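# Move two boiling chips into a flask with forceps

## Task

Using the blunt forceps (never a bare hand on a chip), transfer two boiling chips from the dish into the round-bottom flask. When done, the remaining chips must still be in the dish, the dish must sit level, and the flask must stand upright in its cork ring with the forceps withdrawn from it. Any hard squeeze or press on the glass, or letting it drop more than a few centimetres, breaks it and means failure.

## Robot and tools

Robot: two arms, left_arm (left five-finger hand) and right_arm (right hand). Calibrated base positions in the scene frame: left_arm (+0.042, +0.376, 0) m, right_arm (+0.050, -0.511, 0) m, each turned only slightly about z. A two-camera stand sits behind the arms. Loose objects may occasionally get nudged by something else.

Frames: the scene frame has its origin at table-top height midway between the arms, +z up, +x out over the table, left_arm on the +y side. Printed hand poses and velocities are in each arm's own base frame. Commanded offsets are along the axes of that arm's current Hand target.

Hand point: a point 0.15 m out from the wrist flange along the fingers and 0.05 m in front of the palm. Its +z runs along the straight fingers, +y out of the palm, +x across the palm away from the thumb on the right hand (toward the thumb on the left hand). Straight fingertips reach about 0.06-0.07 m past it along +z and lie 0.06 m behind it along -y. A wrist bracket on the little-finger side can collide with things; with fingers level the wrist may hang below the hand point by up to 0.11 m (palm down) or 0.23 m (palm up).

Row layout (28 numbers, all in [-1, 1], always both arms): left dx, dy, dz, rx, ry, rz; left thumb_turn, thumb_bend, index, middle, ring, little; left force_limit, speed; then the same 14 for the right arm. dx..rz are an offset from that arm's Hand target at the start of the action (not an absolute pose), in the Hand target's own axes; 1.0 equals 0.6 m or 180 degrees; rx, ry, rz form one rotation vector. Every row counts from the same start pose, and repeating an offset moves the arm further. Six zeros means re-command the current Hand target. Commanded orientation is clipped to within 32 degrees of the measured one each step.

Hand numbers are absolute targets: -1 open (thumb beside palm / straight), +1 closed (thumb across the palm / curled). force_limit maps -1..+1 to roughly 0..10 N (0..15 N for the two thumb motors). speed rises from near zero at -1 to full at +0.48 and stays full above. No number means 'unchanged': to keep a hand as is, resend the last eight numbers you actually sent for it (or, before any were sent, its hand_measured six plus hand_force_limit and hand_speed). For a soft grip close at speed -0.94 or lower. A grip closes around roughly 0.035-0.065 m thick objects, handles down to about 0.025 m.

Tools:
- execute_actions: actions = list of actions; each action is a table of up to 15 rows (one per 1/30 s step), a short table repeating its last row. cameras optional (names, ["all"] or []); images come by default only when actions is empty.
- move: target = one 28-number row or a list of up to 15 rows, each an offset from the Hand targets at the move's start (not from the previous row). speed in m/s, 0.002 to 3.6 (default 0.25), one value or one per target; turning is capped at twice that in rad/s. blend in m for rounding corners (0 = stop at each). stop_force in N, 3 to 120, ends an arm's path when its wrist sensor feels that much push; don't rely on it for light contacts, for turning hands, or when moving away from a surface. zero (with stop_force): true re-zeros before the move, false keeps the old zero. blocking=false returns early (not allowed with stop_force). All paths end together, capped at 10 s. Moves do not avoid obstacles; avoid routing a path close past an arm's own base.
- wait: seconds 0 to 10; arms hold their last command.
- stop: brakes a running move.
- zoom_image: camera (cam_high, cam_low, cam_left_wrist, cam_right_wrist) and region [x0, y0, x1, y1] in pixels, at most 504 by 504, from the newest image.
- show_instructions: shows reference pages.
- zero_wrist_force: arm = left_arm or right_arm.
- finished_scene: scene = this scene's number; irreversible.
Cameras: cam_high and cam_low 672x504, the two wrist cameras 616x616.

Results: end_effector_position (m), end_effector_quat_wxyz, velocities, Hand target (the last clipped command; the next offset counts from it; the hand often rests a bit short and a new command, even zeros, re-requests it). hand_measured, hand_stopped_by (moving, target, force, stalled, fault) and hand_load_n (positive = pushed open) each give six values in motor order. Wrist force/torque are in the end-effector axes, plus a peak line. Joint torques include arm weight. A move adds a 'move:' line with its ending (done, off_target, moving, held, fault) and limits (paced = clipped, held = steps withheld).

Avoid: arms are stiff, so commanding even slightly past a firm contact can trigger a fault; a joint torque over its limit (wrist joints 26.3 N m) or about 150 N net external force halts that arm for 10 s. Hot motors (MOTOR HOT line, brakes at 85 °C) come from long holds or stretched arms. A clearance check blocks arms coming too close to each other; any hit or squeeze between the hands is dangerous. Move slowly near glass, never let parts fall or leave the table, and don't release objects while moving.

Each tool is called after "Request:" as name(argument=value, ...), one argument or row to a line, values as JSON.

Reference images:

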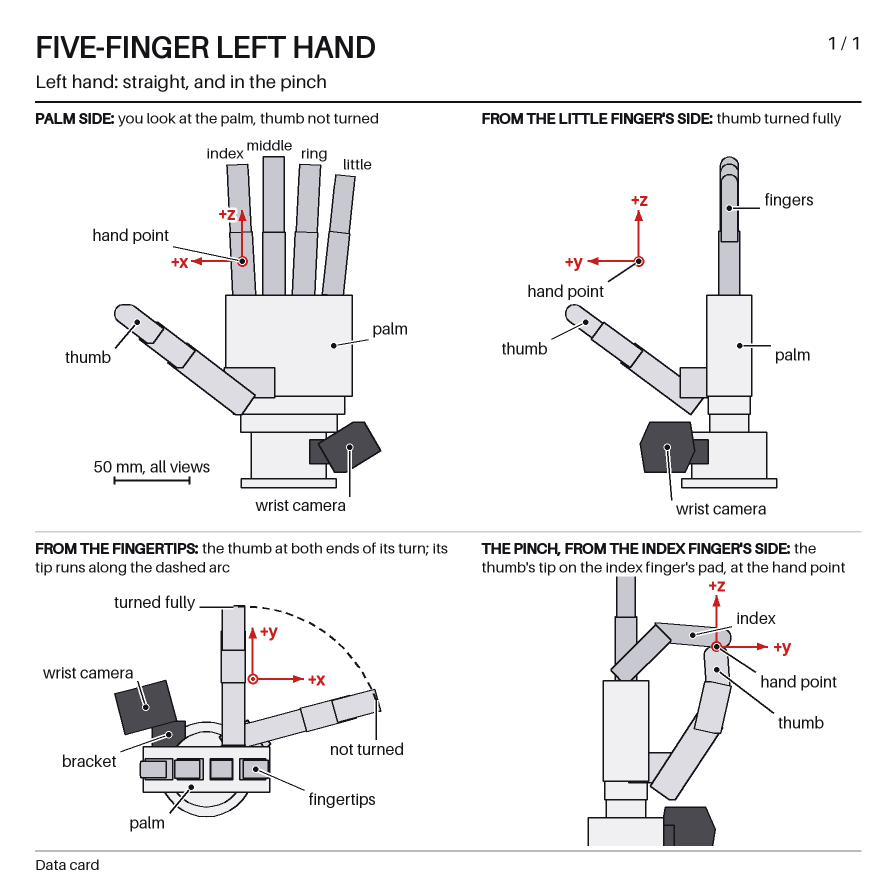

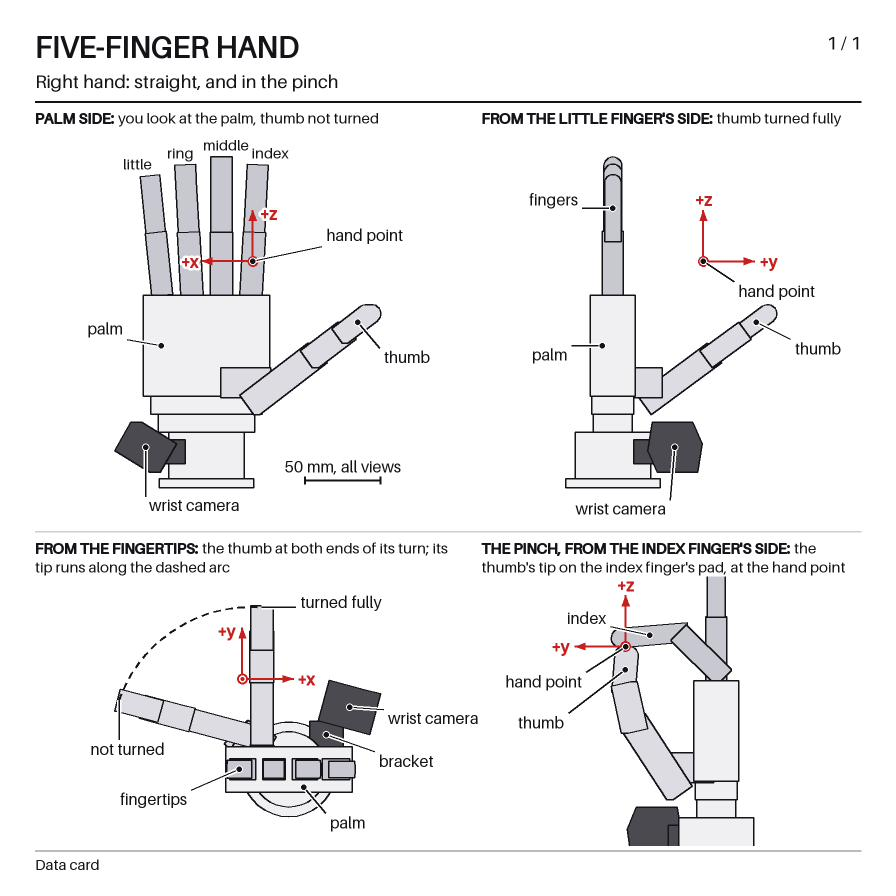

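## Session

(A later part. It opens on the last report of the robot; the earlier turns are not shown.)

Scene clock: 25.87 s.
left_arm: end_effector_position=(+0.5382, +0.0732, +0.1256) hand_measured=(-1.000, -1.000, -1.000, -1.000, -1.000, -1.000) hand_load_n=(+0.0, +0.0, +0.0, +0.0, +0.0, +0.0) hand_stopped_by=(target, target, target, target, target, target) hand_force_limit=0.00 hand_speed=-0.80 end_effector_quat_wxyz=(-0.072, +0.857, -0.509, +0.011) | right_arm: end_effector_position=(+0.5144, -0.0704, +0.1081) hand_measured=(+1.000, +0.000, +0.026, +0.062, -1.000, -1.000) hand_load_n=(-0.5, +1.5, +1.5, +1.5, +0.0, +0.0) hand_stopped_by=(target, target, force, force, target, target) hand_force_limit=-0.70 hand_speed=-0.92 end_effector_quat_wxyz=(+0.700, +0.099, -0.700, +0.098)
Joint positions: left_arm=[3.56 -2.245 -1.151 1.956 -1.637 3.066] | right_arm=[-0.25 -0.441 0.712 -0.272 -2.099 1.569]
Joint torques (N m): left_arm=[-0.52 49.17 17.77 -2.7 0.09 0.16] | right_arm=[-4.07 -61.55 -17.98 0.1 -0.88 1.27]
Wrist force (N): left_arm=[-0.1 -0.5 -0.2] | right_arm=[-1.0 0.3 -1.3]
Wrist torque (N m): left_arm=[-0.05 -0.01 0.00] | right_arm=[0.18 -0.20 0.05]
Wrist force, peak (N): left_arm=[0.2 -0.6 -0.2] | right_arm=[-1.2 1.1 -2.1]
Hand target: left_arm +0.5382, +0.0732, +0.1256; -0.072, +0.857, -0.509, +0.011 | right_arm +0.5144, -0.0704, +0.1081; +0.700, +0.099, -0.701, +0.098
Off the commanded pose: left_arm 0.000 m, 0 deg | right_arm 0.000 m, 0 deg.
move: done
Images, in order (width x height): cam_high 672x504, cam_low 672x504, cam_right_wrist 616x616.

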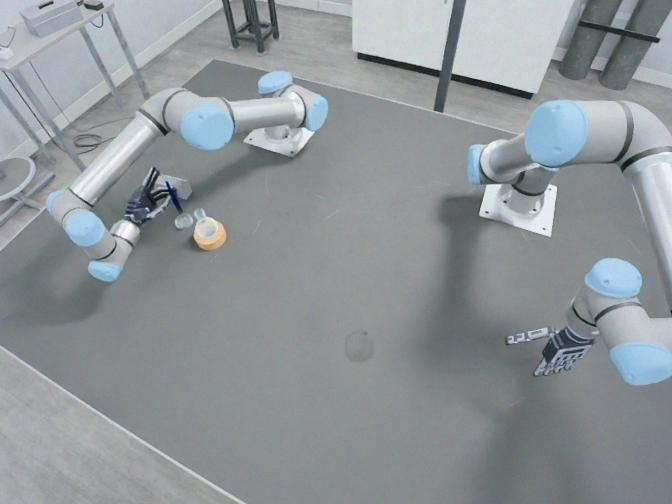

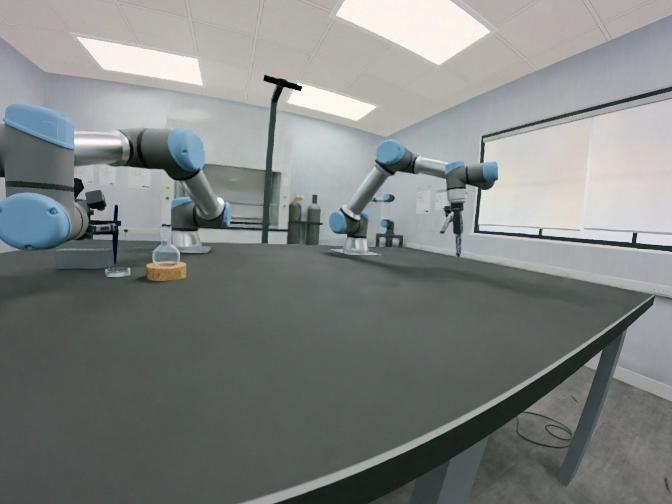

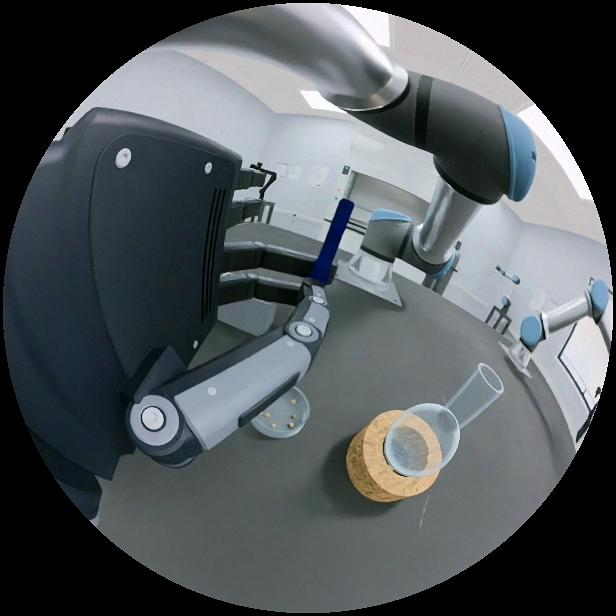

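Request:
move(
  target=[
    [0,0,0,0,0,0,-1,-1,-1,-1,-1,-1,0,-0.8,-0.02,0.0045,-0.0013,0,0,0,1,0,0.21,0.22,-1,-1,-0.7,-0.92],
    [0,0,0,0,0,0,-1,-1,-1,-1,-1,-1,0,-0.8,-0.0408,0.0045,-0.0013,0,0,0,1,0,0.21,0.22,-1,-1,-0.7,-0.92],
  ],
  speed=[0.04,0.02],
  stop_force=3,
  cameras=["cam_high","cam_low"],
)

Request:
zoom_image(
  camera="cam_low",
  region=[103, 258, 133, 280],
)

Request:
zoom_image(
  camera="cam_high",
  region=[173, 210, 195, 230],
)

Scene clock: 30.47 s.
left_arm: end_effector_position=(+0.5382, +0.0732, +0.1256) hand_measured=(-1.000, -1.000, -1.000, -1.000, -1.000, -1.000) hand_load_n=(+0.0, +0.0, +0.0, +0.0, +0.0, +0.0) hand_stopped_by=(target, target, target, target, target, target) hand_force_limit=0.00 hand_speed=-0.80 end_effector_quat_wxyz=(-0.072, +0.857, -0.509, +0.011) | right_arm: end_effector_position=(+0.5145, -0.0676, +0.0836) hand_measured=(+1.000, +0.000, +0.026, +0.062, -1.000, -1.000) hand_load_n=(-0.5, +1.5, +1.5, +1.5, +0.0, +0.0) hand_stopped_by=(target, target, force, force, target, target) hand_force_limit=-0.70 hand_speed=-0.92 end_effector_quat_wxyz=(+0.700, +0.099, -0.701, +0.098)
Joint positions: left_arm=[3.56 -2.245 -1.151 1.956 -1.637 3.066] | right_arm=[-0.247 -0.417 0.728 -0.312 -2.096 1.569]
Joint torques (N m): left_arm=[0.21 48.76 18.61 -2.63 0.12 0.18] | right_arm=[-10.65 -66.71 -22.9 3.12 -0.81 1.13]
Wrist force (N): left_arm=[0.4 -0.4 0.0] | right_arm=[-0.9 0.3 -1.2]
Wrist torque (N m): left_arm=[-0.06 -0.06 0.03] | right_arm=[0.17 -0.22 0.04]
Wrist force, peak (N): left_arm=[0.2 -0.7 -0.2] | right_arm=[-1.0 0.3 -1.4]
Hand target: left_arm +0.5382, +0.0732, +0.1256; -0.072, +0.857, -0.509, +0.011 | right_arm +0.5145, -0.0676, +0.0836; +0.700, +0.099, -0.701, +0.098
Off the commanded pose: left_arm 0.000 m, 0 deg | right_arm 0.000 m, 0 deg.
move: done
Images, in order (width x height): cam_high 672x504, cam_low 672x504.

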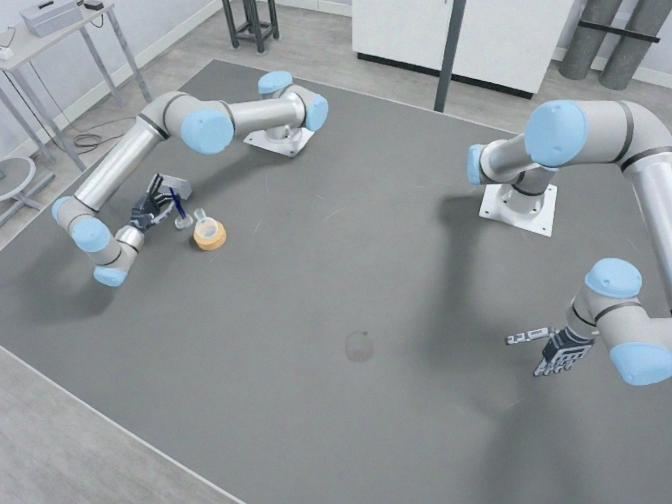

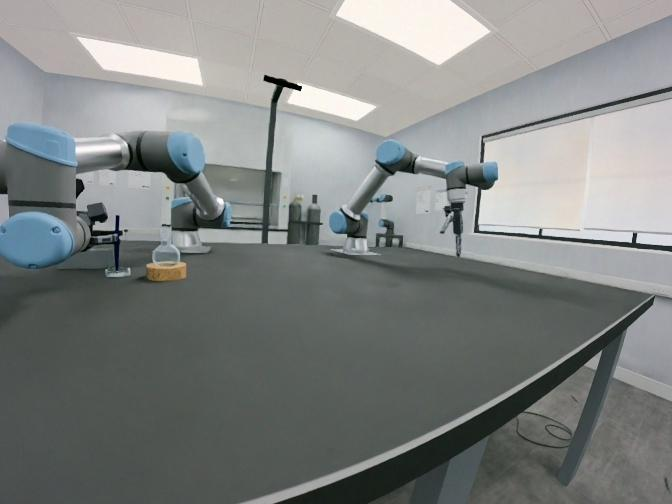

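Scaled by 16.800 from the camera's 672x504 image, which has a finer 960x720 frame.

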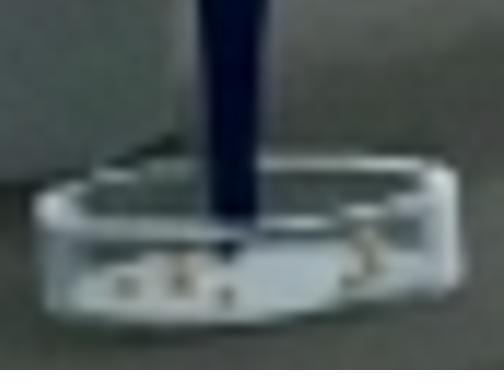

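Scaled by 22.909 from the camera's 672x504 image, which has a finer 960x720 frame.

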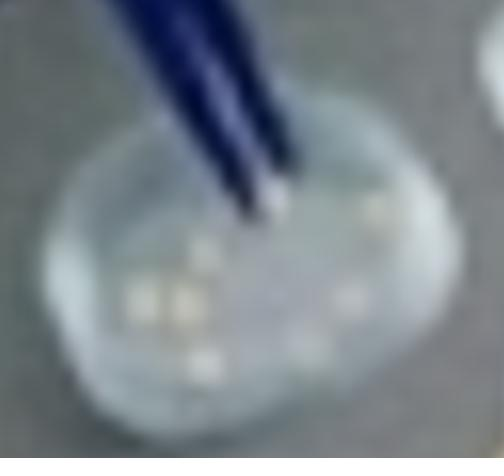

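Request:
move(
  target=[
    [0,0,0,0,0,0,-1,-1,-1,-1,-1,-1,0,-0.8,0,0,0,0,0,0,1,0,0.056,0.093,-1,-1,0,-0.94],
    [0,0,0,0,0,0,-1,-1,-1,-1,-1,-1,0,-0.8,0.04,0,0,0,0,0,1,0,0.056,0.093,-1,-1,0,-0.94],
  ],
  speed=0.04,
  cameras=["cam_high","cam_low"],
)

Request:
zoom_image(
  camera="cam_low",
  region=[103, 250, 133, 280],
)

Request:
zoom_image(
  camera="cam_high",
  region=[171, 205, 196, 230],
)

Scene clock: 32.37 s.
left_arm: end_effector_position=(+0.5382, +0.0732, +0.1256) hand_measured=(-1.000, -1.000, -1.000, -1.000, -1.000, -1.000) hand_load_n=(+0.0, +0.0, +0.0, +0.0, +0.0, +0.0) hand_stopped_by=(target, target, target, target, target, target) hand_force_limit=0.00 hand_speed=-0.80 end_effector_quat_wxyz=(-0.072, +0.857, -0.509, +0.011) | right_arm: end_effector_position=(+0.5145, -0.0676, +0.1079) hand_measured=(+1.000, +0.000, +0.056, +0.088, -1.000, -1.000) hand_load_n=(-1.0, +3.5, +2.0, +5.5, +0.0, +0.5) hand_stopped_by=(target, target, target, force, target, target) hand_force_limit=0.00 hand_speed=-0.94 end_effector_quat_wxyz=(+0.700, +0.098, -0.701, +0.098) end_effector_velocity=(+0.001, +0.000, -0.003) end_effector_angular_velocity=(-0.001, -0.004, -0.001)
Joint positions: left_arm=[3.56 -2.245 -1.151 1.956 -1.637 3.066] | right_arm=[-0.247 -0.442 0.714 -0.274 -2.096 1.569]
Joint velocities: left_arm=[within noise] | right_arm=[0 0.002 0.001 -0.007 0.001 0]
Joint torques (N m): left_arm=[-0.09 49.61 18.42 -2.63 -0.01 0.22] | right_arm=[-11.3 -41.33 -13.09 0.05 -0.76 -0.03]
Wrist force (N): left_arm=[0.0 -0.2 -0.2] | right_arm=[-0.8 0.4 -1.3]
Wrist torque (N m): left_arm=[-0.02 -0.01 0.00] | right_arm=[0.19 -0.22 0.06]
Wrist force, peak (N): left_arm=[0.2 -0.7 0.1] | right_arm=[-1.2 0.3 -1.4]
Hand target: left_arm +0.5382, +0.0732, +0.1256; -0.072, +0.857, -0.509, +0.011 | right_arm +0.5144, -0.0676, +0.1076; +0.700, +0.099, -0.701, +0.098
Off the commanded pose: left_arm 0.000 m, 0 deg | right_arm 0.000 m, 0 deg.
move: done
Images, in order (width x height): cam_high 672x504, cam_low 672x504.

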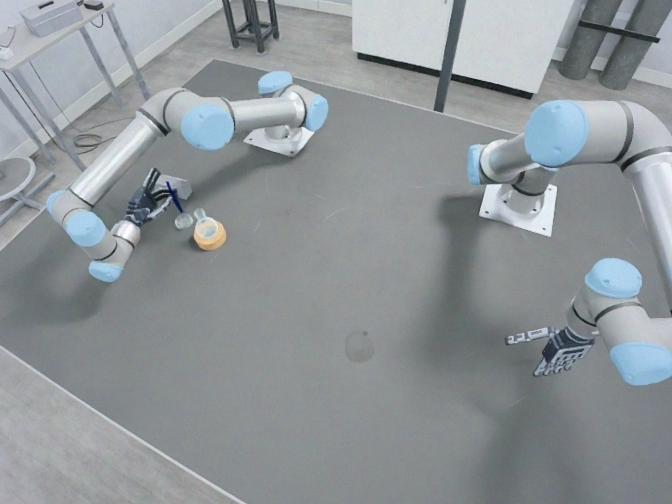

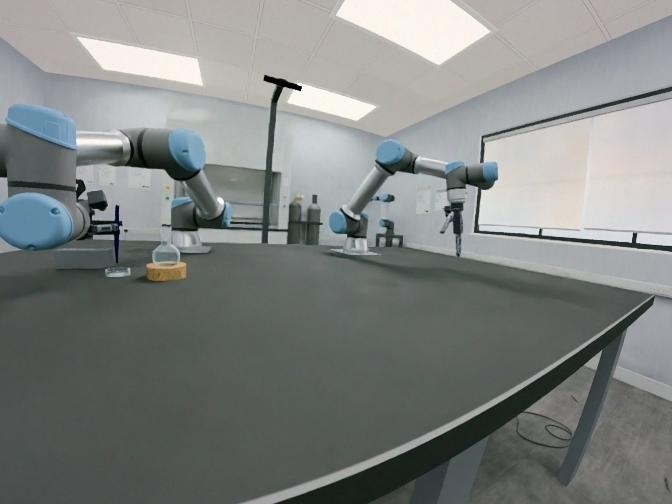

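Scaled by 16.800 from the camera's 672x504 image, which has a finer 960x720 frame.

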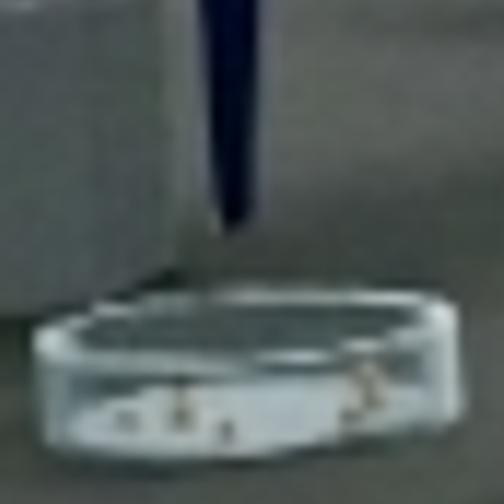

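Scaled by 20.160 from the camera's 672x504 image, which has a finer 960x720 frame.

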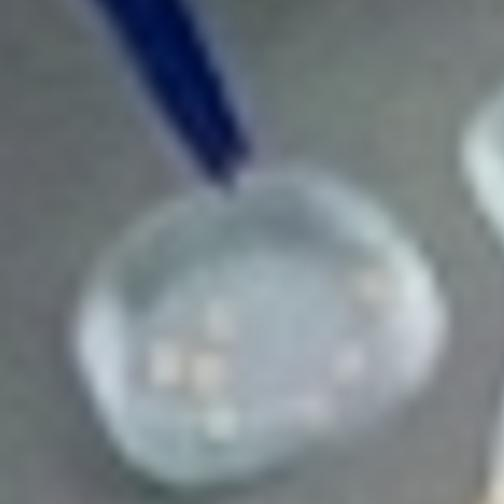

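Request:
move(
  target=[
    [0,0,0,0,0,0,-1,-1,-1,-1,-1,-1,0,-0.8,0.0873,-0.0477,0.0907,-0.2556,0,0,1,0,0.056,0.093,-1,-1,0,-0.94],
    [0,0,0,0,0,0,-1,-1,-1,-1,-1,-1,0,-0.8,0.2123,0.0668,0.0057,-0.45,0,0,1,0,0.056,0.093,-1,-1,0,-0.94],
    [0,0,0,0,0,0,-1,-1,-1,-1,-1,-1,0,-0.8,0.2123,0.1673,-0.097,-0.5333,0,0,1,0,0.056,0.093,-1,-1,0,-0.94],
  ],
  speed=0.15,
  blend=0.03,
  cameras=["cam_high","cam_low"],
)

Request:
zoom_image(
  camera="cam_low",
  region=[145, 205, 185, 245],
)

Request:
zoom_image(
  camera="cam_high",
  region=[182, 192, 222, 232],
)

Scene clock: 39.20 s.
left_arm: end_effector_position=(+0.5382, +0.0732, +0.1256) hand_measured=(-1.000, -1.000, -1.000, -1.000, -1.000, -1.000) hand_load_n=(+0.0, +0.0, +0.0, +0.0, +0.0, +0.0) hand_stopped_by=(target, target, target, target, target, target) hand_force_limit=0.00 hand_speed=-0.80 end_effector_quat_wxyz=(-0.072, +0.857, -0.509, +0.011) | right_arm: end_effector_position=(+0.5427, +0.0448, +0.2352) hand_measured=(+1.000, +0.000, +0.056, +0.088, -1.000, -1.000) hand_load_n=(-1.0, +3.5, +2.0, +5.5, +0.0, +0.0) hand_stopped_by=(target, target, target, force, target, target) hand_force_limit=0.00 hand_speed=-0.94 end_effector_quat_wxyz=(+0.542, -0.454, -0.542, -0.455)
Joint positions: left_arm=[3.56 -2.245 -1.151 1.956 -1.637 3.066] | right_arm=[-0.62 -1.081 1.536 -0.453 -0.794 1.569]
Joint torques (N m): left_arm=[-0.15 49.27 18.64 -2.81 0.05 0.13] | right_arm=[-13 -23.53 -11.03 2.72 1.32 0.99]
Wrist force (N): left_arm=[0.2 -0.3 0.0] | right_arm=[-0.9 0.2 -1.2]
Wrist torque (N m): left_arm=[-0.05 -0.03 0.02] | right_arm=[0.15 -0.23 0.05]
Wrist force, peak (N): left_arm=[0.1 -0.7 0.2] | right_arm=[-1.2 0.2 -1.5]
Hand target: left_arm +0.5382, +0.0732, +0.1256; -0.072, +0.857, -0.509, +0.011 | right_arm +0.5428, +0.0447, +0.2352; +0.542, -0.454, -0.541, -0.455
Off the commanded pose: left_arm 0.000 m, 0 deg | right_arm 0.000 m, 0 deg.
move: done
Images, in order (width x height): cam_high 672x504, cam_low 672x504.

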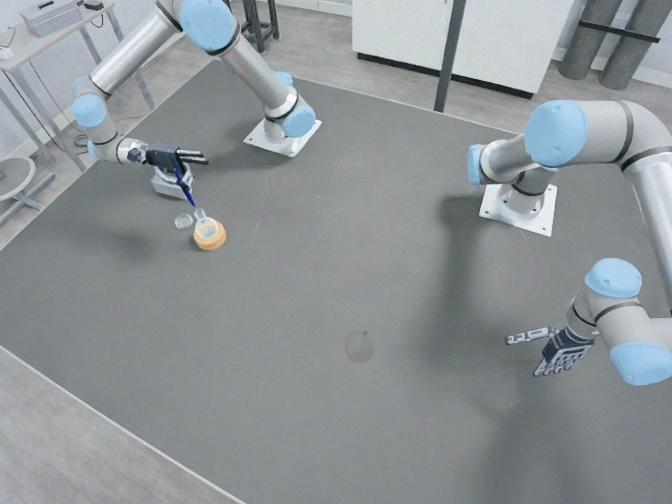

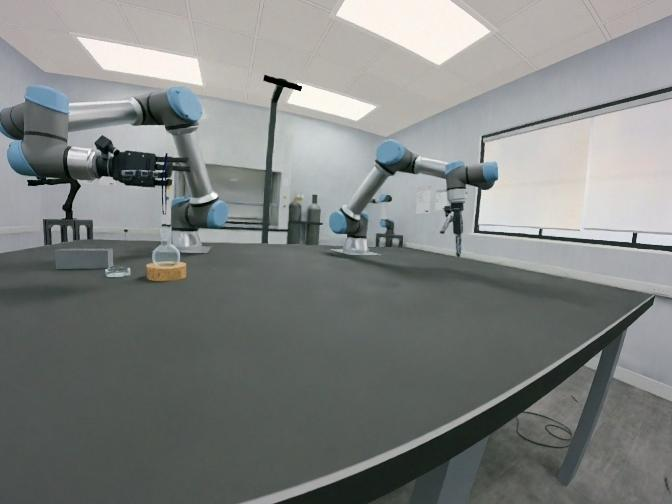

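Scaled by 12.600 from the camera's 672x504 image, which has a finer 960x720 frame.

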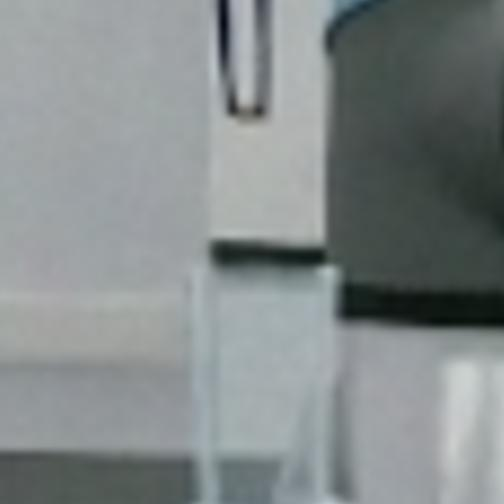

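Scaled by 12.600 from the camera's 672x504 image, which has a finer 960x720 frame.

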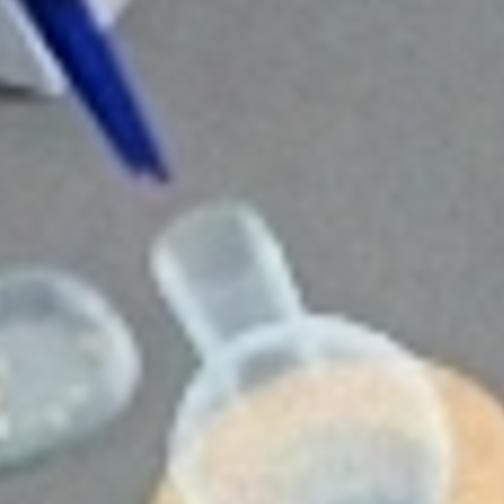

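Request:
move(
  target=[0,0,0,0,0,0,-1,-1,-1,-1,-1,-1,0,-0.8,-0.03,-0.009,0.0062,0,0,0,1,0,0.056,0.093,-1,-1,0,-0.94],
  speed=0.06,
  cameras=["cam_high","cam_low"],
)

Request:
zoom_image(
  camera="cam_low",
  region=[145, 205, 185, 245],
)

Request:
zoom_image(
  camera="cam_high",
  region=[182, 192, 222, 232],
)

Scene clock: 40.67 s.
left_arm: end_effector_position=(+0.5382, +0.0732, +0.1256) hand_measured=(-1.000, -1.000, -1.000, -1.000, -1.000, -1.000) hand_load_n=(+0.0, +0.0, +0.0, +0.0, +0.0, +0.0) hand_stopped_by=(target, target, target, target, target, target) hand_force_limit=0.00 hand_speed=-0.80 end_effector_quat_wxyz=(-0.072, +0.857, -0.509, +0.011) | right_arm: end_effector_position=(+0.5368, +0.0474, +0.2171) hand_measured=(+1.000, +0.000, +0.056, +0.088, -1.000, -1.000) hand_load_n=(-1.0, +3.5, +2.0, +6.0, +0.0, +0.0) hand_stopped_by=(target, target, target, force, target, target) hand_force_limit=0.00 hand_speed=-0.94 end_effector_quat_wxyz=(+0.542, -0.454, -0.541, -0.455)
Joint positions: left_arm=[3.56 -2.245 -1.151 1.956 -1.637 3.066] | right_arm=[-0.622 -1.076 1.579 -0.502 -0.796 1.569]
Joint torques (N m): left_arm=[-0.57 49.52 18.48 -2.77 0.14 0.1] | right_arm=[-8.57 -38.99 -18.16 3.19 -0.01 -0.43]
Wrist force (N): left_arm=[0.1 -0.4 0.0] | right_arm=[-0.8 0.2 -1.5]
Wrist torque (N m): left_arm=[-0.05 -0.02 0.01] | right_arm=[0.19 -0.23 0.07]
Wrist force, peak (N): left_arm=[0.2 -0.7 -0.2] | right_arm=[-1.2 0.2 -1.4]
Hand target: left_arm +0.5382, +0.0732, +0.1256; -0.072, +0.857, -0.509, +0.011 | right_arm +0.5368, +0.0475, +0.2172; +0.542, -0.454, -0.541, -0.455
Off the commanded pose: left_arm 0.000 m, 0 deg | right_arm 0.000 m, 0 deg.
move: done
Images, in order (width x height): cam_high 672x504, cam_low 672x504.

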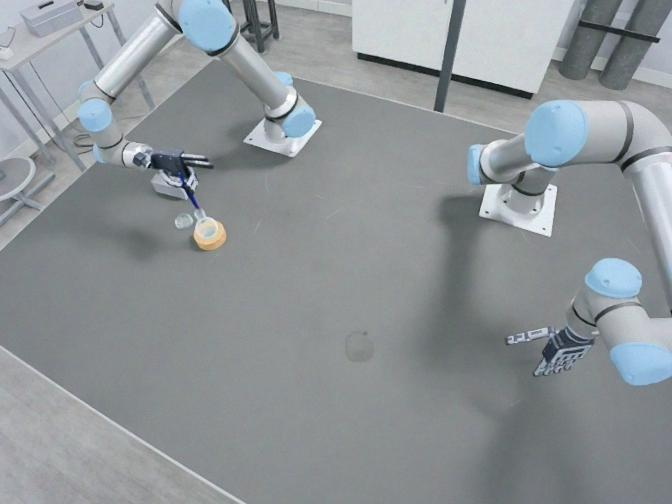

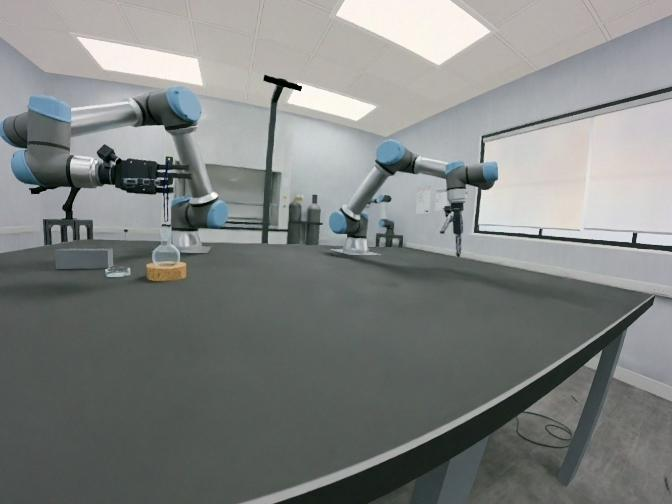

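Scaled by 12.600 from the camera's 672x504 image, which has a finer 960x720 frame.

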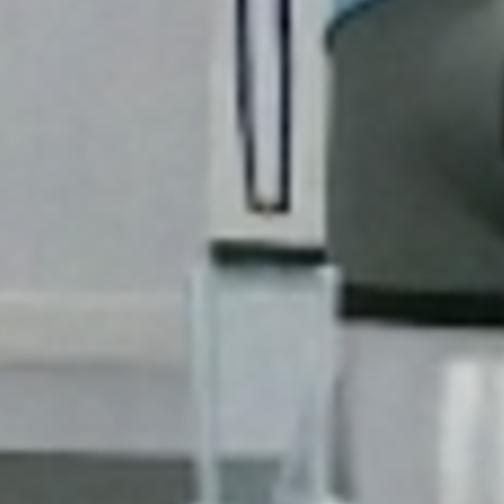

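Scaled by 12.600 from the camera's 672x504 image, which has a finer 960x720 frame.

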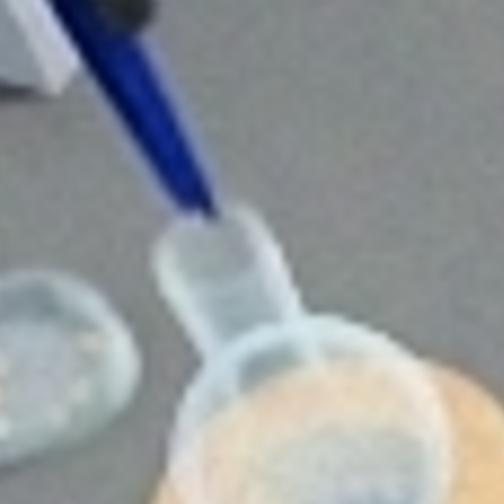

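Request:
move(
  target=[0,0,0,0,0,0,-1,-1,-1,-1,-1,-1,0,-0.8,-0.0363,0,0,0,0,0,1,0,0.056,0.093,-1,-1,0,-0.94],
  speed=0.04,
  stop_force=3,
  cameras=["cam_high"],
)

Request:
zoom_image(
  camera="cam_high",
  region=[182, 192, 222, 232],
)

Scene clock: 42.60 s.
left_arm: end_effector_position=(+0.5382, +0.0732, +0.1256) hand_measured=(-1.000, -1.000, -1.000, -1.000, -1.000, -1.000) hand_load_n=(+0.0, +0.0, +0.0, +0.0, +0.0, +0.0) hand_stopped_by=(target, target, target, target, target, target) hand_force_limit=0.00 hand_speed=-0.80 end_effector_quat_wxyz=(-0.072, +0.857, -0.509, +0.011) | right_arm: end_effector_position=(+0.5368, +0.0475, +0.1954) hand_measured=(+1.000, +0.000, +0.056, +0.088, -1.000, -1.000) hand_load_n=(-0.5, +3.0, +2.0, +5.5, +0.0, +0.0) hand_stopped_by=(target, target, target, force, target, target) hand_force_limit=0.00 hand_speed=-0.94 end_effector_quat_wxyz=(+0.542, -0.454, -0.541, -0.455)
Joint positions: left_arm=[3.56 -2.245 -1.151 1.956 -1.637 3.066] | right_arm=[-0.622 -1.05 1.602 -0.55 -0.796 1.569]
Joint torques (N m): left_arm=[-0.29 49.28 18.6 -2.89 -0.02 0.23] | right_arm=[11.58 -48.07 -20.43 1.17 0.64 0.35]
Wrist force (N): left_arm=[0.3 -0.2 0.1] | right_arm=[-0.7 0.2 -1.3]
Wrist torque (N m): left_arm=[-0.04 -0.05 0.02] | right_arm=[0.16 -0.25 0.07]
Wrist force, peak (N): left_arm=[0.3 -0.6 0.0] | right_arm=[-1.6 0.2 -1.2]
Hand target: left_arm +0.5382, +0.0732, +0.1256; -0.072, +0.857, -0.509, +0.011 | right_arm +0.5368, +0.0475, +0.1954; +0.542, -0.454, -0.541, -0.455
Off the commanded pose: left_arm 0.000 m, 0 deg | right_arm 0.000 m, 0 deg.
move: done
Images, in order (width x height): cam_high 672x504.

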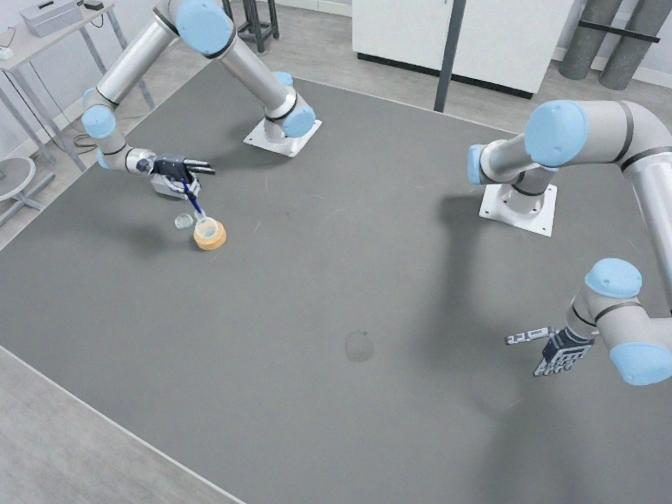

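Scaled by 12.600 from the camera's 672x504 image, which has a finer 960x720 frame.

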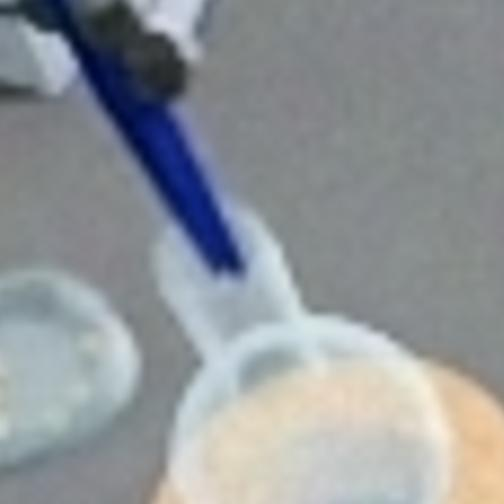

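Request:
move(
  target=[
    [0,0,0,0,0,0,-1,-1,-1,-1,-1,-1,0,-0.8,0,0,0,0,0,0,1,0,0.026,0.062,-1,-1,0,-0.9],
    [0,0,0,0,0,0,-1,-1,-1,-1,-1,-1,0,-0.8,0.066,0,0,0,0,0,1,0,0.026,0.062,-1,-1,0,-0.9],
    [0,0,0,0,0,0,-1,-1,-1,-1,-1,-1,0,-0.8,0.066,-0.0827,-0.1165,0.0833,0,0,1,0,0.026,0.062,-1,-1,0,-0.9],
    [0,0,0,0,0,0,-1,-1,-1,-1,-1,-1,0,-0.8,-0.059,-0.1523,-0.2227,0.2778,0,0,1,0,0.026,0.062,-1,-1,0,-0.9],
    [0,0,0,0,0,0,-1,-1,-1,-1,-1,-1,0,-0.8,-0.1457,-0.0633,-0.1523,0.5333,0,0,1,0,0.026,0.062,-1,-1,0,-0.9],
  ],
  speed=[0.06,0.07,0.15,0.15,0.15],
  blend=[0,0.008,0.03,0.03,0],
  cameras=["cam_high","cam_low"],
)

Request:
zoom_image(
  camera="cam_low",
  region=[103, 250, 133, 280],
)

Request:
zoom_image(
  camera="cam_high",
  region=[173, 210, 195, 230],
)

Request:
zoom_image(
  camera="cam_high",
  region=[190, 205, 230, 250],
)

Scene clock: 51.87 s.
left_arm: end_effector_position=(+0.5382, +0.0732, +0.1256) hand_measured=(-1.000, -1.000, -1.000, -1.000, -1.000, -1.000) hand_load_n=(+0.0, +0.0, +0.0, +0.0, +0.0, +0.0) hand_stopped_by=(target, target, target, target, target, target) hand_force_limit=0.00 hand_speed=-0.80 end_effector_quat_wxyz=(-0.072, +0.857, -0.509, +0.011) | right_arm: end_effector_position=(+0.5153, -0.0489, +0.1078) hand_measured=(+1.000, +0.000, +0.026, +0.062, -1.000, -1.000) hand_load_n=(-0.5, +1.5, +1.5, +1.5, +0.0, +0.0) hand_stopped_by=(target, target, target, target, target, target) hand_force_limit=0.00 hand_speed=-0.90 end_effector_quat_wxyz=(+0.700, +0.099, -0.700, +0.098)
Joint positions: left_arm=[3.56 -2.245 -1.151 1.956 -1.637 3.066] | right_arm=[-0.222 -0.442 0.716 -0.275 -2.072 1.569]
Joint torques (N m): left_arm=[-0.67 49.3 18.53 -3.02 -0.04 0.24] | right_arm=[-9.89 -67.3 -10.64 2.92 0.1 -0.36]
Wrist force (N): left_arm=[0.1 -0.3 -0.1] | right_arm=[-0.9 0.3 -1.3]
Wrist torque (N m): left_arm=[-0.04 -0.03 0.01] | right_arm=[0.16 -0.22 0.00]
Wrist force, peak (N): left_arm=[0.5 -0.6 0.2] | right_arm=[-1.5 0.4 -1.6]
Hand target: left_arm +0.5382, +0.0732, +0.1256; -0.072, +0.857, -0.509, +0.011 | right_arm +0.5153, -0.0490, +0.1078; +0.700, +0.099, -0.701, +0.098
Off the commanded pose: left_arm 0.000 m, 0 deg | right_arm 0.000 m, 0 deg.
move: done
Images, in order (width x height): cam_high 672x504, cam_low 672x504.

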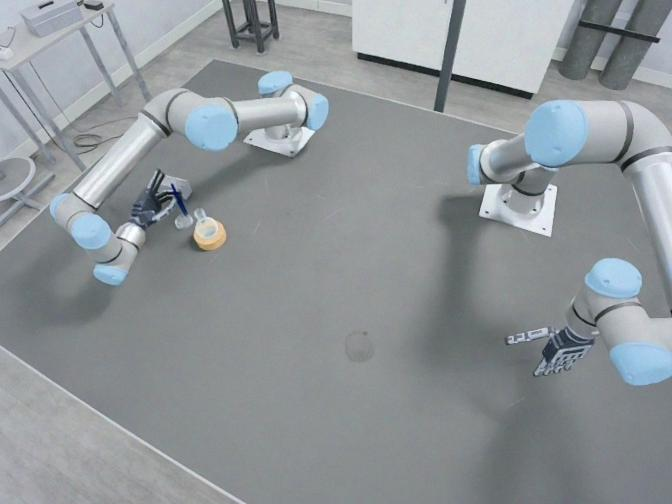

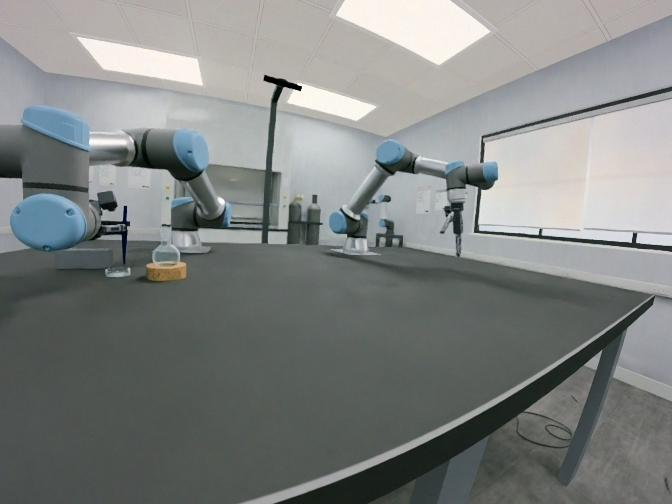

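Scaled by 16.800 from the camera's 672x504 image, which has a finer 960x720 frame.

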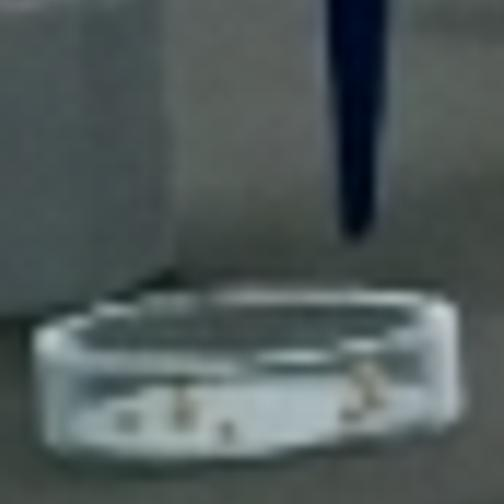

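Scaled by 22.909 from the camera's 672x504 image, which has a finer 960x720 frame.

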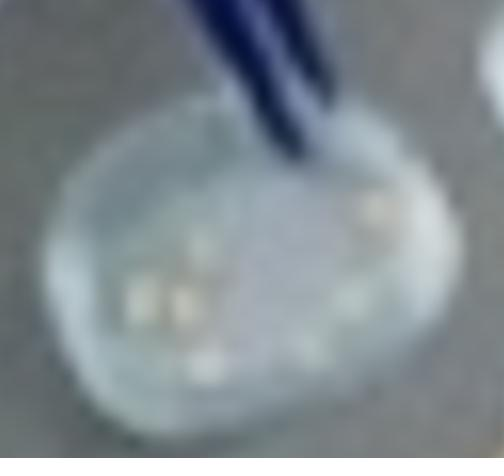

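Scaled by 11.200 from the camera's 672x504 image, which has a finer 960x720 frame.

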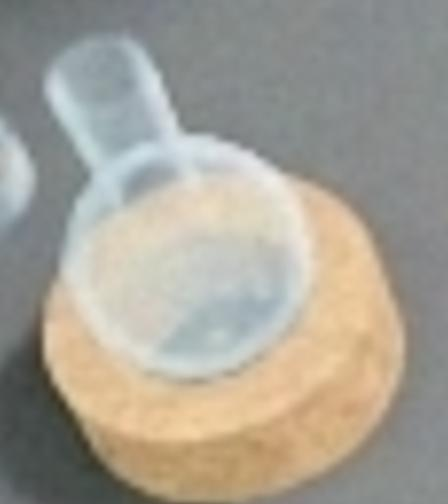

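Request:
zoom_image(
  camera="cam_high",
  region=[200, 222, 218, 240],
)

Request:
zoom_image(
  camera="cam_high",
  region=[178, 205, 194, 221],
)

Scaled by 28.000 from the camera's 672x504 image, which has a finer 960x720 frame.

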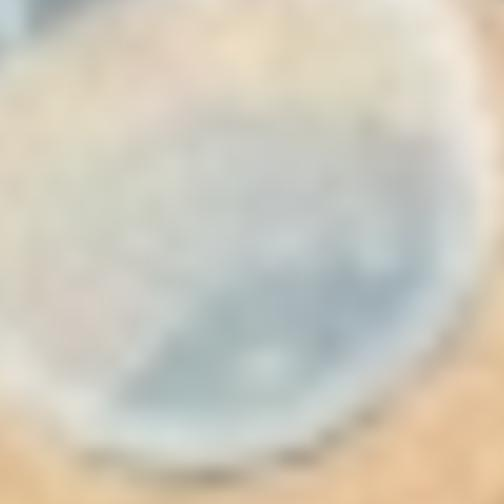

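Scaled by 31.500 from the camera's 672x504 image, which has a finer 960x720 frame.

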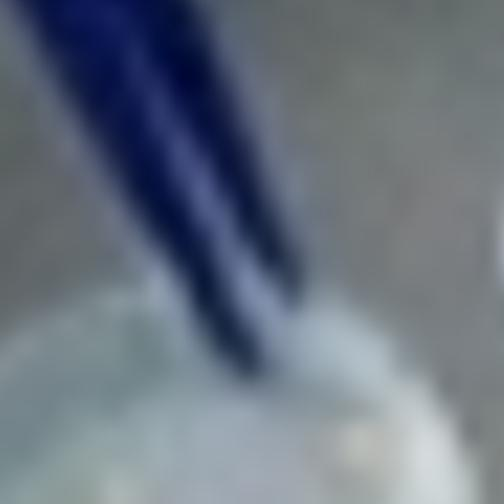

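Request:
move(
  target=[
    [0,0,0,0,0,0,-1,-1,-1,-1,-1,-1,0,-0.8,-0.02,0.0011,0.0032,0,0,0,1,0,0.026,0.062,-1,-1,0,-0.9],
    [0,0,0,0,0,0,-1,-1,-1,-1,-1,-1,0,-0.8,-0.0403,0.0011,0.0032,0,0,0,1,0,0.026,0.062,-1,-1,0,-0.9],
  ],
  speed=[0.04,0.02],
  stop_force=3,
  cameras=["cam_high","cam_low"],
)

Request:
zoom_image(
  camera="cam_low",
  region=[103, 258, 133, 280],
)

Request:
zoom_image(
  camera="cam_high",
  region=[173, 210, 195, 230],
)

Scene clock: 56.70 s.
left_arm: end_effector_position=(+0.5382, +0.0732, +0.1256) hand_measured=(-1.000, -1.000, -1.000, -1.000, -1.000, -1.000) hand_load_n=(+0.0, -0.5, +0.0, +0.0, +0.0, +0.0) hand_stopped_by=(target, target, target, target, target, target) hand_force_limit=0.00 hand_speed=-0.80 end_effector_quat_wxyz=(-0.072, +0.857, -0.509, +0.011) | right_arm: end_effector_position=(+0.5132, -0.0488, +0.0837) hand_measured=(+1.000, +0.000, +0.026, +0.062, -1.000, -1.000) hand_load_n=(-0.5, +1.5, +1.5, +2.0, +0.0, +0.0) hand_stopped_by=(target, target, target, target, target, target) hand_force_limit=0.00 hand_speed=-0.90 end_effector_quat_wxyz=(+0.700, +0.099, -0.701, +0.098)
Joint positions: left_arm=[3.56 -2.245 -1.151 1.956 -1.637 3.066] | right_arm=[-0.223 -0.425 0.744 -0.321 -2.072 1.569]
Joint torques (N m): left_arm=[-0.22 49.61 19.17 -2.98 0.03 0.14] | right_arm=[3.69 -66.62 -22.63 3.14 0.57 -0.92]
Wrist force (N): left_arm=[0.0 -0.3 0.0] | right_arm=[-0.7 0.4 -1.2]
Wrist torque (N m): left_arm=[-0.04 -0.01 0.01] | right_arm=[0.17 -0.24 0.01]
Wrist force, peak (N): left_arm=[0.2 -0.8 -0.1] | right_arm=[-1.1 0.5 -1.4]
Hand target: left_arm +0.5382, +0.0732, +0.1256; -0.072, +0.857, -0.509, +0.011 | right_arm +0.5132, -0.0488, +0.0837; +0.700, +0.099, -0.701, +0.098
Off the commanded pose: left_arm 0.000 m, 0 deg | right_arm 0.000 m, 0 deg.
move: done
Images, in order (width x height): cam_high 672x504, cam_low 672x504.

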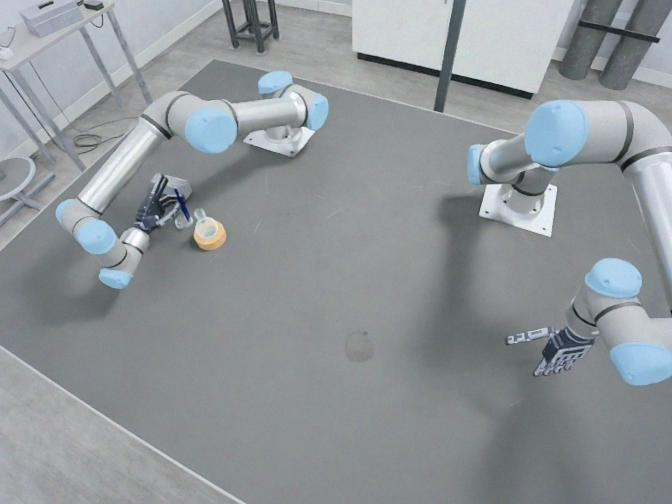

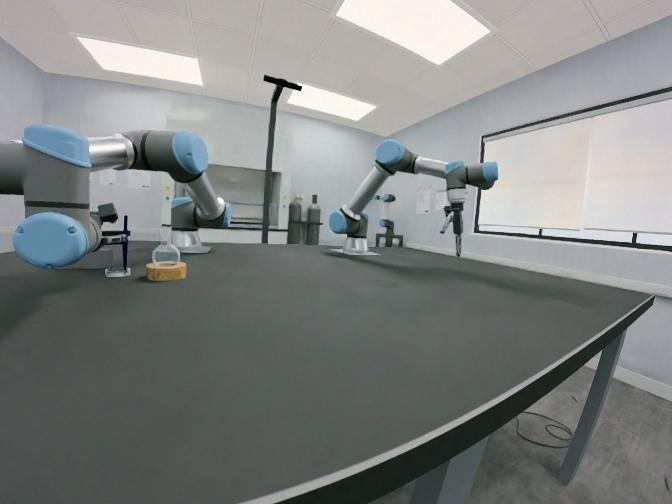

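Scaled by 16.800 from the camera's 672x504 image, which has a finer 960x720 frame.

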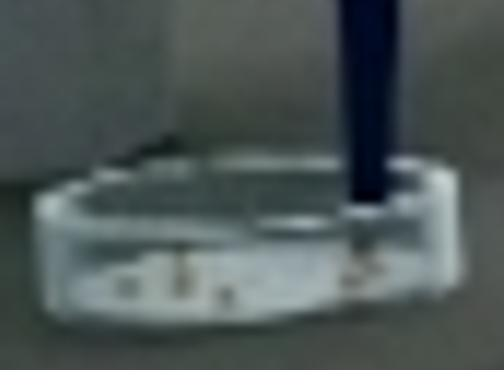

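Scaled by 22.909 from the camera's 672x504 image, which has a finer 960x720 frame.

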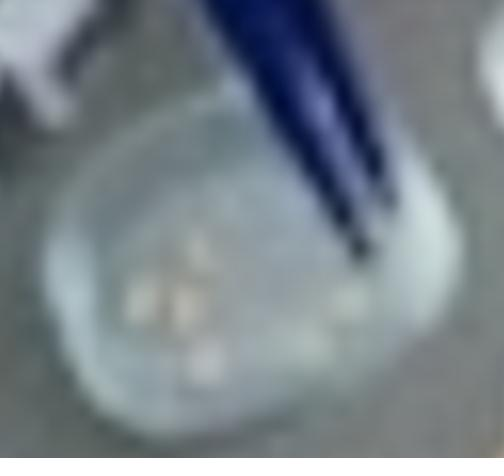

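Request:
move(
  target=[
    [0,0,0,0,0,0,-1,-1,-1,-1,-1,-1,0,-0.8,0,0,0,0,0,0,1,0,0.056,0.093,-1,-1,0,-0.94],
    [0,0,0,0,0,0,-1,-1,-1,-1,-1,-1,0,-0.8,0.04,0,0,0,0,0,1,0,0.056,0.093,-1,-1,0,-0.94],
  ],
  speed=0.04,
  cameras=["cam_high","cam_low"],
)

Request:
zoom_image(
  camera="cam_low",
  region=[103, 250, 133, 280],
)

Request:
zoom_image(
  camera="cam_high",
  region=[171, 205, 196, 230],
)

Scene clock: 58.43 s.
left_arm: end_effector_position=(+0.5382, +0.0732, +0.1256) hand_measured=(-1.000, -1.000, -1.000, -1.000, -1.000, -1.000) hand_load_n=(+0.0, +0.0, +0.0, +0.0, +0.0, +0.0) hand_stopped_by=(target, target, target, target, target, target) hand_force_limit=0.00 hand_speed=-0.80 end_effector_quat_wxyz=(-0.072, +0.857, -0.509, +0.011) | right_arm: end_effector_position=(+0.5133, -0.0488, +0.1079) hand_measured=(+1.000, +0.000, +0.056, +0.088, -1.000, -1.000) hand_load_n=(-1.0, +3.0, +1.5, +5.0, +0.0, +0.0) hand_stopped_by=(target, target, target, force, target, target) hand_force_limit=0.00 hand_speed=-0.94 end_effector_quat_wxyz=(+0.700, +0.098, -0.701, +0.098) end_effector_velocity=(+0.000, +0.000, -0.003) end_effector_angular_velocity=(+0.000, -0.003, -0.001)
Joint positions: left_arm=[3.56 -2.245 -1.151 1.956 -1.637 3.066] | right_arm=[-0.223 -0.45 0.731 -0.282 -2.072 1.569]
Joint velocities: left_arm=[within noise] | right_arm=[-0.001 0.002 0.002 -0.007 0.001 -0.001]
Joint torques (N m): left_arm=[-0.48 49.7 19.58 -2.95 0.02 0.15] | right_arm=[4.99 -41.54 -9.69 -0.27 -1.16 -0.84]
Wrist force (N): left_arm=[0.2 -0.4 0.1] | right_arm=[-0.7 0.2 -1.2]
Wrist torque (N m): left_arm=[-0.06 -0.04 0.03] | right_arm=[0.16 -0.24 0.02]
Wrist force, peak (N): left_arm=[0.1 -0.7 0.0] | right_arm=[-0.8 0.5 -1.4]
Hand target: left_arm +0.5382, +0.0732, +0.1256; -0.072, +0.857, -0.509, +0.011 | right_arm +0.5132, -0.0489, +0.1077; +0.700, +0.099, -0.701, +0.098
Off the commanded pose: left_arm 0.000 m, 0 deg | right_arm 0.000 m, 0 deg.
move: done
Images, in order (width x height): cam_high 672x504, cam_low 672x504.

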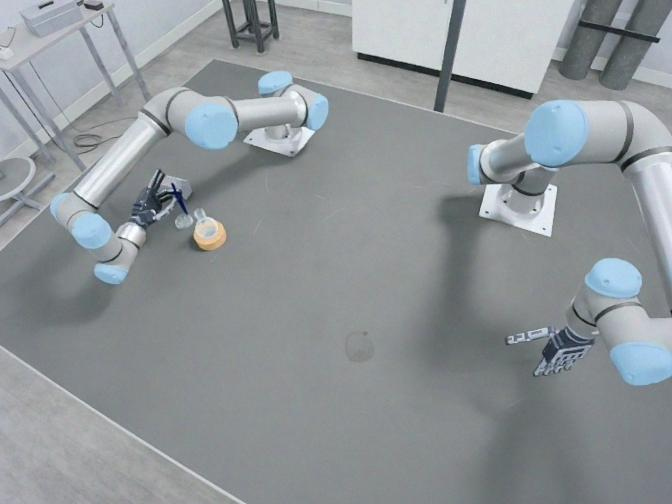

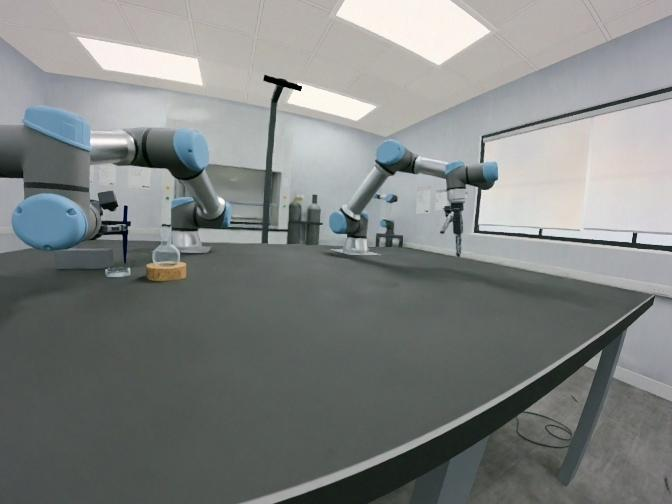

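Scaled by 16.800 from the camera's 672x504 image, which has a finer 960x720 frame.

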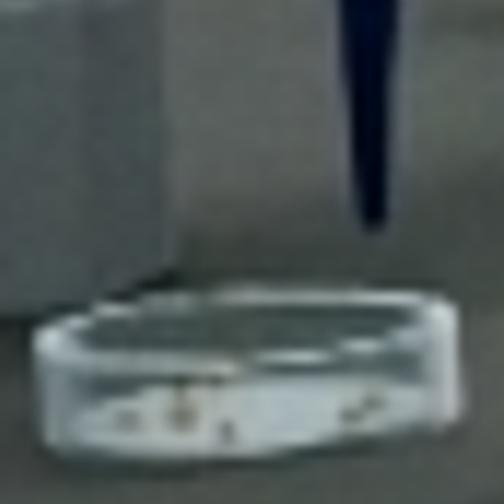

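Scaled by 20.160 from the camera's 672x504 image, which has a finer 960x720 frame.

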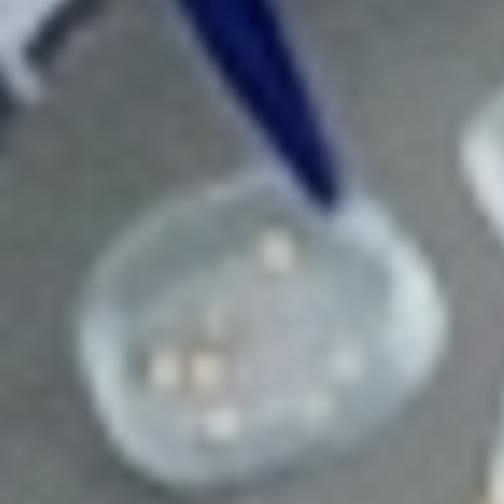

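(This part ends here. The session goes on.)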